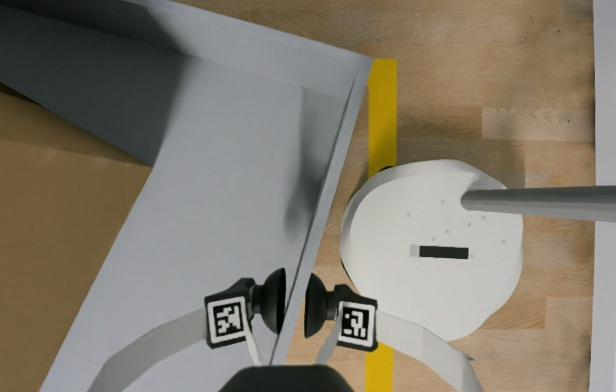

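Call:
move --r1 '{"joints":{"gripper_m":0.07}}' --blocking false --cameras '[]'

Call:
wait --seconds 2 --cameras '[]'

Call:
move --r1 '{"base":{"strafe_m":0.26},"joints":{"arm_m":0.187,"wrist_roll_rad":1.89},"speeds":{"arm_m":0.03,"wrist_roll_rad":1.0},"pace":"slow","contact_limits":{"strafe_m":0.2}}' --blocking false --cameras '[]'

Call:
wait --seconds 2.2 --cameras '[]'

Call:
wait --seconds 3 --cameras '["r1_wrist_camera"]'

Scene clock: 1756.80 s.
move: r1 moving
r1.base_odometry: x=-0.372 y=+2.586 heading=-2.217
r1.turned_by_wheels: +0.000
r1.turned_by_imu: -0.001
r1.base_tilt: forward=-1.6 right=+1.3
r1.lidar_m: 0.26 0.34 2.81 1.43 0.66 0.49 0.49 0.56 0.87 1.94 2.10 0.26
r1.base_status: not commanded
r1.joint_positions: lift_m=+0.945 arm_m=+0.115 wrist_yaw_rad=-0.001 wrist_pitch_rad=+1.566 wrist_roll_rad=+1.604 gripper_m=-0.011
r1.joint_status: gripper_m moving
r1.measured_speeds: translate_m=+0.000 strafe_m=+0.000 rotate_rad=+0.000 lift_m=+0.000 arm_m=+0.000 wrist_yaw_rad=+0.000 wrist_pitch_rad=+0.000 wrist_roll_rad=-0.007
r1.motor_effort: lift_m=+15(15) arm_m=-4(5) wheel_0=+1(1) wheel_1=-1(1) wheel_2=+0(0)
r1.servo_current: wrist_yaw_rad=52(78) wrist_pitch_rad=46(52) wrist_roll_rad=52(72) gripper_m=59(72)
r1.contact_limits: arm_m 0.6; lift_m 0.2; strafe_m 0.2
r1.hand_pose: x=+0.2872 y=-0.0874 z=+0.8351 quat_wxyz=(+0.492, +0.510, +0.490, -0.508) (m; r1's base frame)
r1.wrist_depth_mm: 265 251 215 1042 1060 1042 1060 / 265 265 265 262 1042 1042 1060 / 179 265 265 264 1060 1042 1060 / 170 256 265 265 842 842 1060 / 193 264 264 264 842 854 1042 / 216 264 189 200 185 842 1025 / 258 153 265 193 172 1042 1060
r2: as last shown
r2.turned_by_imu: +0.003
r2.base_tilt: forward=-0.6 right=+0.1
r2.lidar_m: 0.39 5.10 3.08 1.73 1.47 1.48 0.84 0.72 0.71 0.46 0.39 0.39
r2.motor_effort: lift_m=+20(20) arm_m=-6(7) wheel_0=+0(1) wheel_1=+0(0) wheel_2=+0(1)
r2.servo_current: wrist_yaw_rad=59(65) wrist_pitch_rad=46(46) wrist_roll_rad=46(52) gripper_m=91(104)
r2.wrist_depth_mm: - - - 162 212 179 - / - - - 163 213 180 159 / - - - 164 221 181 - / - - - 166 217 178 - / - - - 166 219 179 - / - - 186 167 180 180 - / - - - - 213 172 -
pictures: none
No camera images: "cameras" was empty.

Scene clock: 1758.07 s.
earlier move: r1 done
r1.base_odometry: x=-0.372 y=+2.586 heading=-2.217
r1.turned_by_wheels: +0.000
r1.turned_by_imu: +0.000
r1.base_tilt: forward=-1.6 right=+1.2
r1.lidar_m: 0.25 0.36 2.85 1.42 0.62 0.52 0.51 0.57 0.88 1.96 2.09 0.27
r1.base_status: not commanded
r1.joint_positions: lift_m=+0.945 arm_m=+0.115 wrist_yaw_rad=-0.001 wrist_pitch_rad=+1.568 wrist_roll_rad=+1.602 gripper_m=+0.070
r1.joint_status: all done
r1.measured_speeds: all 0
r1.motor_effort: lift_m=+15(15) arm_m=-4(5) wheel_0=+0(1) wheel_1=-1(1) wheel_2=+0(0)
r1.servo_current: wrist_yaw_rad=65(78) wrist_pitch_rad=39(52) wrist_roll_rad=52(72) gripper_m=39(78)
r1.contact_limits: arm_m 0.6; lift_m 0.2; strafe_m 0.2
r1.hand_pose: x=+0.2865 y=-0.0874 z=+0.8351 quat_wxyz=(+0.492, +0.509, +0.491, -0.508) (m; r1's base frame)
r1.wrist_depth_mm: 262 262 219 209 1060 1078 1060 / 263 263 262 263 1060 1060 1042 / 160 260 263 263 1042 1042 1060 / 170 252 264 263 854 842 1060 / 196 262 263 263 842 831 1060 / 230 264 211 264 190 842 1042 / 263 262 264 143 1042 1042 1060
r2.base_odometry: x=-2.706 y=+0.238 heading=-1.889
r2.turned_by_wheels: +0.000
r2.turned_by_imu: +0.000
r2.base_tilt: forward=-0.7 right=+0.0
r2.lidar_m: 0.39 5.09 3.08 1.76 1.47 1.48 0.86 0.71 0.72 0.44 0.40 0.39
r2.base_status: not commanded
r2.joint_positions: lift_m=+0.920 arm_m=+0.000 wrist_yaw_rad=-0.015 wrist_pitch_rad=+0.001 wrist_roll_rad=+0.000 gripper_m=-0.029
r2.joint_status: not commanded
r2.measured_speeds: all 0
r2.motor_effort: lift_m=+20(20) arm_m=-6(7) wheel_0=+0(1) wheel_1=+0(1) wheel_2=+0(1)
r2.servo_current: wrist_yaw_rad=39(65) wrist_pitch_rad=39(46) wrist_roll_rad=52(65) gripper_m=98(104)
r2.hand_pose: x=+0.4581 y=-0.0918 z=+1.0977 quat_wxyz=(+1.000, +0.000, +0.001, -0.008) (m; r2's base frame)
r2.wrist_depth_mm: - - - 162 212 179 - / - - - 163 213 180 160 / - - - 164 221 182 - / - - - 167 217 179 - / - - - 166 218 179 - / - - 186 167 180 180 - / - - - - 214 172 -
wait: 1.27 of 2 s (r1 has come to rest)
pictures: none
No camera images: "cameras" was empty.

Scene clock: 1758.57 s.
move: r1 moving
r1.base_odometry: x=-0.361 y=+2.578 heading=-2.217
r1.turned_by_wheels: +0.000
r1.turned_by_imu: +0.000
r1.base_tilt: forward=-1.6 right=+1.3
r1.lidar_m: 0.28 0.37 2.82 1.42 0.65 0.51 0.49 0.55 0.87 1.93 2.10 0.29
r1.base_status: strafe_m moving
r1.joint_positions: lift_m=+0.945 arm_m=+0.129 wrist_yaw_rad=-0.001 wrist_pitch_rad=+1.569 wrist_roll_rad=+1.886 gripper_m=+0.070
r1.joint_status: arm_m moving; wrist_roll_rad moving
r1.measured_speeds: translate_m=+0.000 strafe_m=+0.055 rotate_rad=+0.000 lift_m=+0.000 arm_m=+0.030 wrist_yaw_rad=+0.000 wrist_pitch_rad=+0.000 wrist_roll_rad=+0.084
r1.motor_effort: lift_m=+15(15) arm_m=+4(7) wheel_0=-7(7) wheel_1=+7(7) wheel_2=+0(1)
r1.servo_current: wrist_yaw_rad=59(59) wrist_pitch_rad=39(46) wrist_roll_rad=52(85) gripper_m=39(46)
r1.contact_limits: lift_m 0.2; strafe_m 0.2
r1.hand_pose: x=+0.3003 y=-0.0874 z=+0.8351 quat_wxyz=(+0.415, +0.573, +0.414, -0.572) (m; r1's base frame)
r1.wrist_depth_mm: 237 216 211 216 1078 1042 1042 / 264 260 263 264 1060 1060 1042 / 263 262 262 263 866 842 549 / 168 256 264 263 854 854 1042 / 180 262 263 263 842 831 1042 / 193 263 211 264 191 1060 1042 / 207 253 263 143 1042 1042 1042
r2: as last shown
r2.base_tilt: forward=-0.6 right=+0.1
r2.lidar_m: 0.38 5.08 3.06 1.74 1.47 1.47 0.84 0.71 0.70 0.49 0.40 0.38
r2.motor_effort: lift_m=+20(21) arm_m=-7(7) wheel_0=+0(0) wheel_1=+0(0) wheel_2=+0(1)
r2.servo_current: wrist_yaw_rad=33(59) wrist_pitch_rad=39(46) wrist_roll_rad=52(59) gripper_m=98(104)
r2.wrist_depth_mm: - - - 161 212 179 - / - - - 163 214 181 159 / - - - 164 221 182 - / - - - 166 217 178 - / - - - 167 219 180 - / - - 186 167 181 180 - / - - - - 214 172 -
pictures: none
No camera images: "cameras" was empty.

Scene clock: 1760.77 s.
earlier move: r1 moving
r1.base_odometry: x=-0.192 y=+2.450 heading=-2.217
r1.turned_by_wheels: +0.000
r1.turned_by_imu: +0.001
r1.base_tilt: forward=-1.6 right=+1.3
r1.lidar_m: 0.38 2.49 2.59 1.33 0.60 0.46 0.47 0.52 0.82 2.17 0.40 0.36
r1.base_status: strafe_m moving
r1.joint_positions: lift_m=+0.945 arm_m=+0.187 wrist_yaw_rad=-0.001 wrist_pitch_rad=+1.569 wrist_roll_rad=+1.888 gripper_m=+0.070
r1.joint_status: arm_m moving; wrist_roll_rad moving
r1.measured_speeds: translate_m=+0.000 strafe_m=+0.091 rotate_rad=+0.000 lift_m=+0.000 arm_m=+0.000 wrist_yaw_rad=+0.000 wrist_pitch_rad=+0.000 wrist_roll_rad=+0.000
r1.motor_effort: lift_m=+15(15) arm_m=+4(8) wheel_0=-5(9) wheel_1=+2(7) wheel_2=+0(1)
r1.servo_current: wrist_yaw_rad=46(65) wrist_pitch_rad=33(52) wrist_roll_rad=59(85) gripper_m=39(52)
r1.contact_limits: lift_m 0.2; strafe_m 0.2
r1.hand_pose: x=+0.3583 y=-0.0874 z=+0.8351 quat_wxyz=(+0.415, +0.574, +0.414, -0.572) (m; r1's base frame)
r1.wrist_depth_mm: 230 263 265 1078 1042 1060 1025 / 245 260 262 1060 1060 1042 1060 / 257 263 263 1042 1060 842 1078 / 264 263 263 1060 854 831 1060 / 263 263 263 1042 866 842 1042 / 263 263 193 1042 191 1060 1060 / 262 263 263 143 1060 1060 1060
r2.base_odometry: x=-2.706 y=+0.238 heading=-1.889
r2.turned_by_wheels: +0.000
r2.turned_by_imu: +0.000
r2.base_tilt: forward=-0.7 right=+0.1
r2.lidar_m: 0.39 5.10 3.08 1.73 1.48 1.47 0.83 0.72 0.70 0.45 0.40 0.39
r2.base_status: not commanded
r2.joint_positions: lift_m=+0.920 arm_m=+0.000 wrist_yaw_rad=-0.015 wrist_pitch_rad=+0.001 wrist_roll_rad=+0.000 gripper_m=-0.029
r2.joint_status: not commanded
r2.measured_speeds: all 0
r2.motor_effort: lift_m=+20(21) arm_m=-6(7) wheel_0=+1(1) wheel_1=+0(1) wheel_2=+0(1)
r2.servo_current: wrist_yaw_rad=46(65) wrist_pitch_rad=46(46) wrist_roll_rad=52(59) gripper_m=104(111)
r2.hand_pose: x=+0.4581 y=-0.0918 z=+1.0977 quat_wxyz=(+1.000, +0.000, +0.001, -0.008) (m; r2's base frame)
r2.wrist_depth_mm: - - - 162 212 178 - / - - - 163 213 180 159 / - - - 164 220 181 - / - - - 166 217 178 - / - - - 166 219 179 - / - - 186 167 180 180 - / - - - - 214 172 -
wait: 2.20 s; no rest
pictures: none
No camera images: "cameras" was empty.

Scene clock: 1761.80 s.
earlier move: r1 done
r1.base_odometry: x=-0.165 y=+2.430 heading=-2.217
r1.turned_by_wheels: +0.000
r1.turned_by_imu: +0.000
r1.base_tilt: forward=-1.6 right=+1.3
r1.lidar_m: 0.37 2.50 2.54 1.36 0.63 0.49 0.47 0.51 0.81 2.20 0.42 0.36
r1.base_status: done
r1.joint_positions: lift_m=+0.945 arm_m=+0.187 wrist_yaw_rad=-0.001 wrist_pitch_rad=+1.569 wrist_roll_rad=+1.888 gripper_m=+0.070
r1.joint_status: all done
r1.measured_speeds: all 0
r1.motor_effort: lift_m=+15(15) arm_m=+4(8) wheel_0=-3(9) wheel_1=+1(7) wheel_2=+0(1)
r1.servo_current: wrist_yaw_rad=59(65) wrist_pitch_rad=46(52) wrist_roll_rad=39(85) gripper_m=39(52)
r1.contact_limits: lift_m 0.2; strafe_m 0.2
r1.hand_pose: x=+0.3583 y=-0.0874 z=+0.8351 quat_wxyz=(+0.415, +0.574, +0.414, -0.572) (m; r1's base frame)
r1.wrist_depth_mm: 258 263 264 1042 1042 1042 1042 / 264 263 263 1042 1060 1060 1042 / 263 262 262 1042 1025 842 1060 / 263 262 263 1060 854 820 1042 / 263 263 263 1060 842 820 1042 / 262 263 192 1060 191 1025 1042 / - 144 193 143 1060 1042 1042
r2.base_odometry: x=-2.706 y=+0.238 heading=-1.889
r2.turned_by_wheels: +0.000
r2.turned_by_imu: +0.000
r2.base_tilt: forward=-0.6 right=+0.1
r2.lidar_m: 0.40 5.11 3.06 1.74 1.48 1.47 0.84 0.71 0.71 0.45 0.39 0.40
r2.base_status: not commanded
r2.joint_positions: lift_m=+0.920 arm_m=+0.000 wrist_yaw_rad=-0.015 wrist_pitch_rad=+0.001 wrist_roll_rad=+0.000 gripper_m=-0.029
r2.joint_status: not commanded
r2.measured_speeds: all 0
r2.motor_effort: lift_m=+20(21) arm_m=-6(7) wheel_0=+1(1) wheel_1=+0(1) wheel_2=+0(1)
r2.servo_current: wrist_yaw_rad=52(65) wrist_pitch_rad=46(46) wrist_roll_rad=46(59) gripper_m=104(111)
r2.hand_pose: x=+0.4581 y=-0.0918 z=+1.0977 quat_wxyz=(+1.000, +0.000, +0.001, -0.008) (m; r2's base frame)
r2.wrist_depth_mm: - - - 162 212 179 - / - - - 163 213 181 159 / - - - 164 220 182 - / - - - 166 216 179 - / - - - 166 218 179 - / - - 186 167 180 181 - / - - - - 214 172 -
wait: 1.03 of 3 s (r1 has come to rest)
pictures: r1_wrist_camera
Images, in order (width x height): r1_wrist_camera 616x392.

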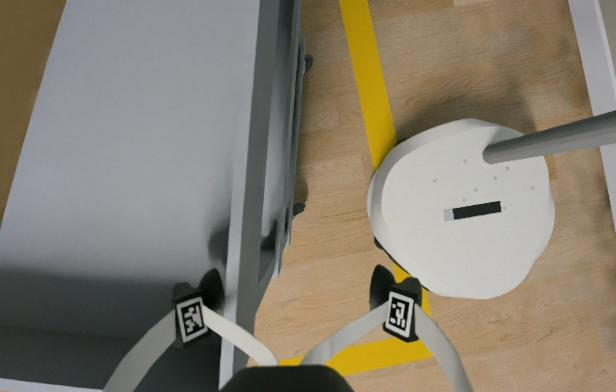

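Call:
move --r1 '{"joints":{"arm_m":0.222,"wrist_roll_rad":1.96},"pace":"slow"}' --blocking false --cameras '[]'

Call:
wait --seconds 1 --cameras '[]'

Call:
move --r1 '{"joints":{"gripper_m":-0.037}}' --blocking false --cameras '[]'

Call:
wait --seconds 2.5 --cameras '[]'

Call:
move --r1 '{"joints":{"arm_m":0.112,"wrist_roll_rad":1.82},"speeds":{"arm_m":0.06,"wrist_roll_rad":0.08},"contact_limits":{"arm_m":0.6}}' --blocking false --cameras '[]'

Call:
wait --seconds 3 --cameras '["r1_wrist_camera","r1_head_left_camera"]'

Scene clock: 1771.80 s.
move: r1 moving
r1.base_odometry: x=-0.165 y=+2.430 heading=-2.217
r1.turned_by_wheels: +0.000
r1.turned_by_imu: -0.001
r1.base_tilt: forward=-1.6 right=+1.3
r1.lidar_m: 0.38 2.49 2.58 1.31 0.61 0.50 0.47 0.54 0.80 2.20 0.40 0.37
r1.base_status: not commanded
r1.joint_positions: lift_m=+0.945 arm_m=+0.200 wrist_yaw_rad=-0.001 wrist_pitch_rad=+1.569 wrist_roll_rad=+1.958 gripper_m=+0.070
r1.joint_status: arm_m moving; wrist_roll_rad moving
r1.measured_speeds: translate_m=+0.000 strafe_m=+0.000 rotate_rad=+0.000 lift_m=+0.000 arm_m=+0.049 wrist_yaw_rad=+0.000 wrist_pitch_rad=+0.000 wrist_roll_rad=+0.001
r1.motor_effort: lift_m=+15(15) arm_m=+5(7) wheel_0=-3(3) wheel_1=+1(2) wheel_2=+0(0)
r1.servo_current: wrist_yaw_rad=33(72) wrist_pitch_rad=39(46) wrist_roll_rad=59(72) gripper_m=39(52)
r1.contact_limits: lift_m 0.2; strafe_m 0.2
r1.hand_pose: x=+0.3710 y=-0.0874 z=+0.8351 quat_wxyz=(+0.395, +0.588, +0.394, -0.586) (m; r1's base frame)
r1.wrist_depth_mm: 258 263 263 1042 1060 1042 1060 / 262 262 264 1060 1042 1042 1078 / 263 263 263 1060 878 842 1060 / 263 263 262 1042 842 842 1060 / 262 263 263 1042 1042 854 1060 / 263 262 193 1060 191 1042 1060 / - 145 187 137 1060 1060 1042
r2: as last shown
r2.turned_by_imu: +0.001
r2.base_tilt: forward=-0.7 right=+0.1
r2.lidar_m: 0.39 5.10 3.05 1.74 1.47 1.48 0.84 0.71 0.70 0.49 0.39 0.39
r2.motor_effort: lift_m=+20(20) arm_m=-6(7) wheel_0=+0(0) wheel_1=+0(0) wheel_2=+0(0)
r2.servo_current: wrist_yaw_rad=39(59) wrist_pitch_rad=39(39) wrist_roll_rad=52(52) gripper_m=104(111)
r2.wrist_depth_mm: - - - 162 212 179 - / - - - 163 213 180 159 / - - - 165 221 182 - / - - - 166 217 178 - / - - - 166 219 179 - / - - 185 167 181 180 - / - - - - 213 172 -
pictures: none
No camera images: "cameras" was empty.

Scene clock: 1772.77 s.
earlier move: r1 done
r1.base_odometry: x=-0.165 y=+2.430 heading=-2.217
r1.turned_by_wheels: +0.000
r1.turned_by_imu: +0.000
r1.base_tilt: forward=-1.6 right=+1.3
r1.lidar_m: 0.38 2.47 2.55 1.33 0.62 0.48 0.45 0.51 0.81 2.21 0.40 0.37
r1.base_status: not commanded
r1.joint_positions: lift_m=+0.945 arm_m=+0.222 wrist_yaw_rad=-0.001 wrist_pitch_rad=+1.569 wrist_roll_rad=+1.958 gripper_m=+0.070
r1.joint_status: all done
r1.measured_speeds: all 0
r1.motor_effort: lift_m=+15(15) arm_m=+4(7) wheel_0=-3(3) wheel_1=+1(2) wheel_2=+0(0)
r1.servo_current: wrist_yaw_rad=52(72) wrist_pitch_rad=46(52) wrist_roll_rad=59(72) gripper_m=46(52)
r1.contact_limits: lift_m 0.2; strafe_m 0.2
r1.hand_pose: x=+0.3933 y=-0.0874 z=+0.8351 quat_wxyz=(+0.394, +0.588, +0.394, -0.586) (m; r1's base frame)
r1.wrist_depth_mm: 231 263 263 263 1042 1060 1042 / 239 260 262 263 1025 1060 1060 / 251 262 263 262 878 831 842 / 263 263 263 262 854 842 1060 / 262 262 262 263 1042 842 1042 / 262 262 211 262 191 1042 1060 / - 144 - 137 1042 1025 1078
r2.base_odometry: x=-2.706 y=+0.238 heading=-1.889
r2.turned_by_wheels: +0.000
r2.turned_by_imu: +0.000
r2.base_tilt: forward=-0.6 right=+0.1
r2.lidar_m: 0.38 5.12 3.10 1.75 1.48 1.48 0.84 0.69 0.68 0.48 0.41 0.40
r2.base_status: not commanded
r2.joint_positions: lift_m=+0.920 arm_m=+0.000 wrist_yaw_rad=-0.015 wrist_pitch_rad=+0.001 wrist_roll_rad=+0.000 gripper_m=-0.029
r2.joint_status: not commanded
r2.measured_speeds: all 0
r2.motor_effort: lift_m=+20(20) arm_m=-7(7) wheel_0=+0(0) wheel_1=+0(0) wheel_2=+0(1)
r2.servo_current: wrist_yaw_rad=46(59) wrist_pitch_rad=39(46) wrist_roll_rad=39(59) gripper_m=98(111)
r2.hand_pose: x=+0.4581 y=-0.0918 z=+1.0977 quat_wxyz=(+1.000, +0.000, +0.001, -0.008) (m; r2's base frame)
r2.wrist_depth_mm: - - - 162 213 179 - / - - - 163 213 180 159 / - - - 165 222 182 - / - - - 166 216 179 - / - - - 166 218 179 - / - - 186 167 181 180 - / - - - - 214 172 -
wait: 0.97 of 1 s (r1 has come to rest)
pictures: none
No camera images: "cameras" was empty.

Scene clock: 1773.27 s.
move: r1 moving
r1.base_odometry: x=-0.165 y=+2.430 heading=-2.217
r1.turned_by_wheels: +0.000
r1.turned_by_imu: +0.000
r1.base_tilt: forward=-1.5 right=+1.3
r1.lidar_m: 0.37 2.49 2.54 1.36 0.60 0.48 0.45 0.53 0.84 2.20 0.41 0.37
r1.base_status: not commanded
r1.joint_positions: lift_m=+0.945 arm_m=+0.222 wrist_yaw_rad=-0.001 wrist_pitch_rad=+1.569 wrist_roll_rad=+1.958 gripper_m=+0.051
r1.joint_status: gripper_m moving
r1.measured_speeds: all 0
r1.motor_effort: lift_m=+15(15) arm_m=+4(5) wheel_0=-3(3) wheel_1=+1(1) wheel_2=+0(0)
r1.servo_current: wrist_yaw_rad=52(59) wrist_pitch_rad=39(46) wrist_roll_rad=39(65) gripper_m=111(111)
r1.contact_limits: lift_m 0.2; strafe_m 0.2
r1.hand_pose: x=+0.3933 y=-0.0874 z=+0.8351 quat_wxyz=(+0.394, +0.588, +0.394, -0.586) (m; r1's base frame)
r1.wrist_depth_mm: 234 262 263 263 1042 1060 1060 / 241 262 263 263 1060 1042 1060 / 251 262 263 263 904 854 842 / 262 263 263 263 854 842 1042 / 262 263 263 262 1042 842 1078 / 264 263 196 263 190 1025 1042 / - 150 - 137 1025 1042 1042
r2: as last shown
r2.base_tilt: forward=-0.7 right=+0.1
r2.lidar_m: 0.41 5.08 3.06 1.76 1.47 1.46 0.83 0.70 0.70 0.46 0.39 0.40
r2.motor_effort: lift_m=+20(20) arm_m=-6(7) wheel_0=+0(1) wheel_1=+0(0) wheel_2=+0(0)
r2.servo_current: wrist_yaw_rad=52(59) wrist_pitch_rad=39(46) wrist_roll_rad=52(52) gripper_m=98(104)
r2.wrist_depth_mm: - - - 161 212 179 - / - - - 163 213 180 159 / - - - 164 220 182 - / - - - 166 217 179 - / - - - 167 218 179 - / - - 186 167 180 180 - / - - - - 213 171 -
pictures: none
No camera images: "cameras" was empty.

Scene clock: 1774.53 s.
earlier move: r1 done
r1.base_odometry: x=-0.165 y=+2.430 heading=-2.217
r1.turned_by_wheels: +0.000
r1.turned_by_imu: +0.000
r1.base_tilt: forward=-1.6 right=+1.3
r1.lidar_m: 0.38 2.51 2.57 1.31 0.62 0.48 0.47 0.53 0.82 2.20 0.40 0.37
r1.base_status: not commanded
r1.joint_positions: lift_m=+0.945 arm_m=+0.222 wrist_yaw_rad=-0.001 wrist_pitch_rad=+1.569 wrist_roll_rad=+1.958 gripper_m=-0.036
r1.joint_status: all done
r1.measured_speeds: all 0
r1.motor_effort: lift_m=+15(15) arm_m=+4(5) wheel_0=-2(3) wheel_1=+1(2) wheel_2=+0(0)
r1.servo_current: wrist_yaw_rad=46(65) wrist_pitch_rad=46(52) wrist_roll_rad=65(65) gripper_m=72(130)
r1.contact_limits: lift_m 0.2; strafe_m 0.2
r1.hand_pose: x=+0.3933 y=-0.0874 z=+0.8351 quat_wxyz=(+0.394, +0.588, +0.394, -0.587) (m; r1's base frame)
r1.wrist_depth_mm: 236 260 260 260 1060 1042 1025 / 249 262 259 262 1060 1025 1042 / 253 262 259 262 866 842 1060 / 260 260 262 262 854 842 1042 / 260 262 262 259 1060 831 1060 / 260 260 189 198 178 1042 1042 / - 137 164 147 168 1042 1060
r2.base_odometry: x=-2.706 y=+0.238 heading=-1.889
r2.turned_by_wheels: +0.000
r2.turned_by_imu: +0.000
r2.base_tilt: forward=-0.6 right=+0.1
r2.lidar_m: 0.40 5.08 3.07 1.75 1.46 1.49 0.81 0.71 0.69 0.46 0.40 0.39
r2.base_status: not commanded
r2.joint_positions: lift_m=+0.920 arm_m=+0.000 wrist_yaw_rad=-0.015 wrist_pitch_rad=+0.001 wrist_roll_rad=+0.000 gripper_m=-0.029
r2.joint_status: not commanded
r2.measured_speeds: all 0
r2.motor_effort: lift_m=+20(20) arm_m=-6(7) wheel_0=+0(1) wheel_1=+0(0) wheel_2=+0(1)
r2.servo_current: wrist_yaw_rad=39(59) wrist_pitch_rad=39(46) wrist_roll_rad=39(59) gripper_m=104(111)
r2.hand_pose: x=+0.4581 y=-0.0918 z=+1.0977 quat_wxyz=(+1.000, +0.000, +0.001, -0.008) (m; r2's base frame)
r2.wrist_depth_mm: - - - 162 212 179 - / - - - 163 214 180 159 / - - - 164 221 182 - / - - - 166 218 179 - / - - - 167 218 179 - / - - 186 167 180 180 - / - - - - 214 171 -
wait: 1.27 of 2.5 s (r1 has come to rest)
pictures: none
No camera images: "cameras" was empty.

Scene clock: 1775.03 s.
move: r1 moving
r1.base_odometry: x=-0.165 y=+2.430 heading=-2.217
r1.turned_by_wheels: +0.000
r1.turned_by_imu: +0.000
r1.base_tilt: forward=-1.5 right=+1.3
r1.lidar_m: 0.36 2.50 2.55 1.32 0.62 0.46 0.46 0.51 0.82 2.22 0.40 0.33
r1.base_status: not commanded
r1.joint_positions: lift_m=+0.945 arm_m=+0.197 wrist_yaw_rad=+0.000 wrist_pitch_rad=+1.564 wrist_roll_rad=+1.928 gripper_m=-0.036
r1.joint_status: arm_m moving; wrist_roll_rad moving
r1.measured_speeds: translate_m=+0.000 strafe_m=+0.000 rotate_rad=+0.000 lift_m=+0.000 arm_m=-0.061 wrist_yaw_rad=+0.000 wrist_pitch_rad=+0.000 wrist_roll_rad=-0.080
r1.motor_effort: lift_m=+15(15) arm_m=-8(8) wheel_0=-3(3) wheel_1=+1(1) wheel_2=+0(0)
r1.servo_current: wrist_yaw_rad=52(59) wrist_pitch_rad=52(52) wrist_roll_rad=59(72) gripper_m=78(85)
r1.contact_limits: arm_m 0.6; lift_m 0.2; strafe_m 0.2
r1.hand_pose: x=+0.3693 y=-0.0874 z=+0.8351 quat_wxyz=(+0.405, +0.583, +0.402, -0.579) (m; r1's base frame)
r1.wrist_depth_mm: 240 263 263 262 1042 1042 1042 / 252 265 262 1060 1060 1042 1060 / 256 263 264 1042 866 831 842 / 264 265 263 1060 854 842 1042 / 265 264 263 1042 1042 831 1042 / 264 264 187 193 177 1042 1060 / - 142 - 169 156 1042 1025
r2: as last shown
r2.lidar_m: 0.38 5.10 3.08 1.73 1.49 1.49 0.83 0.69 0.70 0.45 0.38 0.40
r2.motor_effort: lift_m=+20(20) arm_m=-7(7) wheel_0=+0(0) wheel_1=+0(0) wheel_2=+0(1)
r2.servo_current: wrist_yaw_rad=46(52) wrist_pitch_rad=39(46) wrist_roll_rad=52(52) gripper_m=98(111)
r2.wrist_depth_mm: - - - 162 212 179 - / - - - 163 213 181 160 / - - - 164 221 181 - / - - - 166 217 179 - / - - - 166 219 179 - / - - 186 167 180 180 - / - - - - 213 172 -
pictures: none
No camera images: "cameras" was empty.

Scene clock: 1776.80 s.
earlier move: r1 done
r1.base_odometry: x=-0.165 y=+2.430 heading=-2.217
r1.turned_by_wheels: +0.000
r1.turned_by_imu: +0.000
r1.base_tilt: forward=-1.6 right=+1.3
r1.lidar_m: 0.28 2.52 2.56 1.30 0.60 0.46 0.48 0.51 0.83 2.21 0.34 0.28
r1.base_status: not commanded
r1.joint_positions: lift_m=+0.945 arm_m=+0.112 wrist_yaw_rad=+0.000 wrist_pitch_rad=+1.564 wrist_roll_rad=+1.823 gripper_m=-0.036
r1.joint_status: all done
r1.measured_speeds: all 0
r1.motor_effort: lift_m=+15(15) arm_m=-6(10) wheel_0=-3(3) wheel_1=+1(1) wheel_2=+0(0)
r1.servo_current: wrist_yaw_rad=26(65) wrist_pitch_rad=46(59) wrist_roll_rad=52(85) gripper_m=65(85)
r1.contact_limits: arm_m 0.6; lift_m 0.2; strafe_m 0.2
r1.hand_pose: x=+0.2850 y=-0.0874 z=+0.8351 quat_wxyz=(+0.435, +0.561, +0.432, -0.557) (m; r1's base frame)
r1.wrist_depth_mm: 239 265 264 264 1042 1042 1042 / 248 266 265 263 1025 1042 1042 / 255 266 264 1042 1060 1042 1025 / 266 266 265 1025 842 831 1060 / 266 265 265 1078 842 831 1042 / 266 266 184 195 831 1042 1025 / - 141 - 179 151 1060 1060
r2.base_odometry: x=-2.706 y=+0.238 heading=-1.889
r2.turned_by_wheels: +0.000
r2.turned_by_imu: +0.000
r2.base_tilt: forward=-0.7 right=+0.1
r2.lidar_m: 0.41 5.10 3.09 1.74 1.49 1.47 0.84 0.71 0.69 0.47 0.41 0.41
r2.base_status: not commanded
r2.joint_positions: lift_m=+0.920 arm_m=+0.000 wrist_yaw_rad=-0.015 wrist_pitch_rad=+0.001 wrist_roll_rad=+0.000 gripper_m=-0.029
r2.joint_status: not commanded
r2.measured_speeds: all 0
r2.motor_effort: lift_m=+20(20) arm_m=-6(7) wheel_0=+0(0) wheel_1=+0(1) wheel_2=+0(1)
r2.servo_current: wrist_yaw_rad=46(59) wrist_pitch_rad=39(46) wrist_roll_rad=52(59) gripper_m=104(111)
r2.hand_pose: x=+0.4581 y=-0.0918 z=+1.0977 quat_wxyz=(+1.000, +0.000, +0.001, -0.008) (m; r2's base frame)
r2.wrist_depth_mm: - - - 162 211 179 - / - - - 163 213 181 159 / - - - 164 221 182 - / - - - 166 218 178 - / - - - 166 220 179 - / - - 186 167 181 180 - / - - - - 214 172 -
wait: 1.77 of 3 s (r1 has come to rest)
pictures: r1_head_left_camera, r1_wrist_camera
Images, in order (width x height): r1_head_left_camera 420x672, r1_wrist_camera 616x392.

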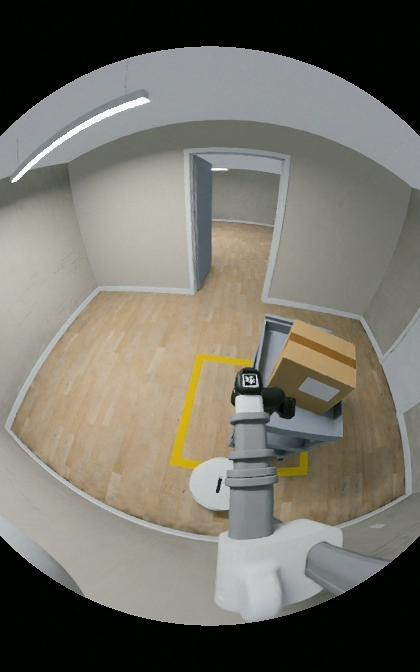

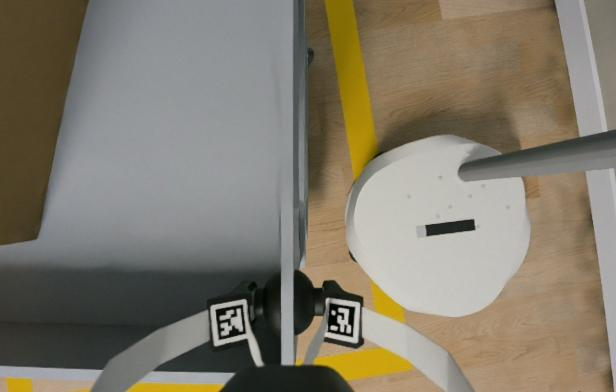

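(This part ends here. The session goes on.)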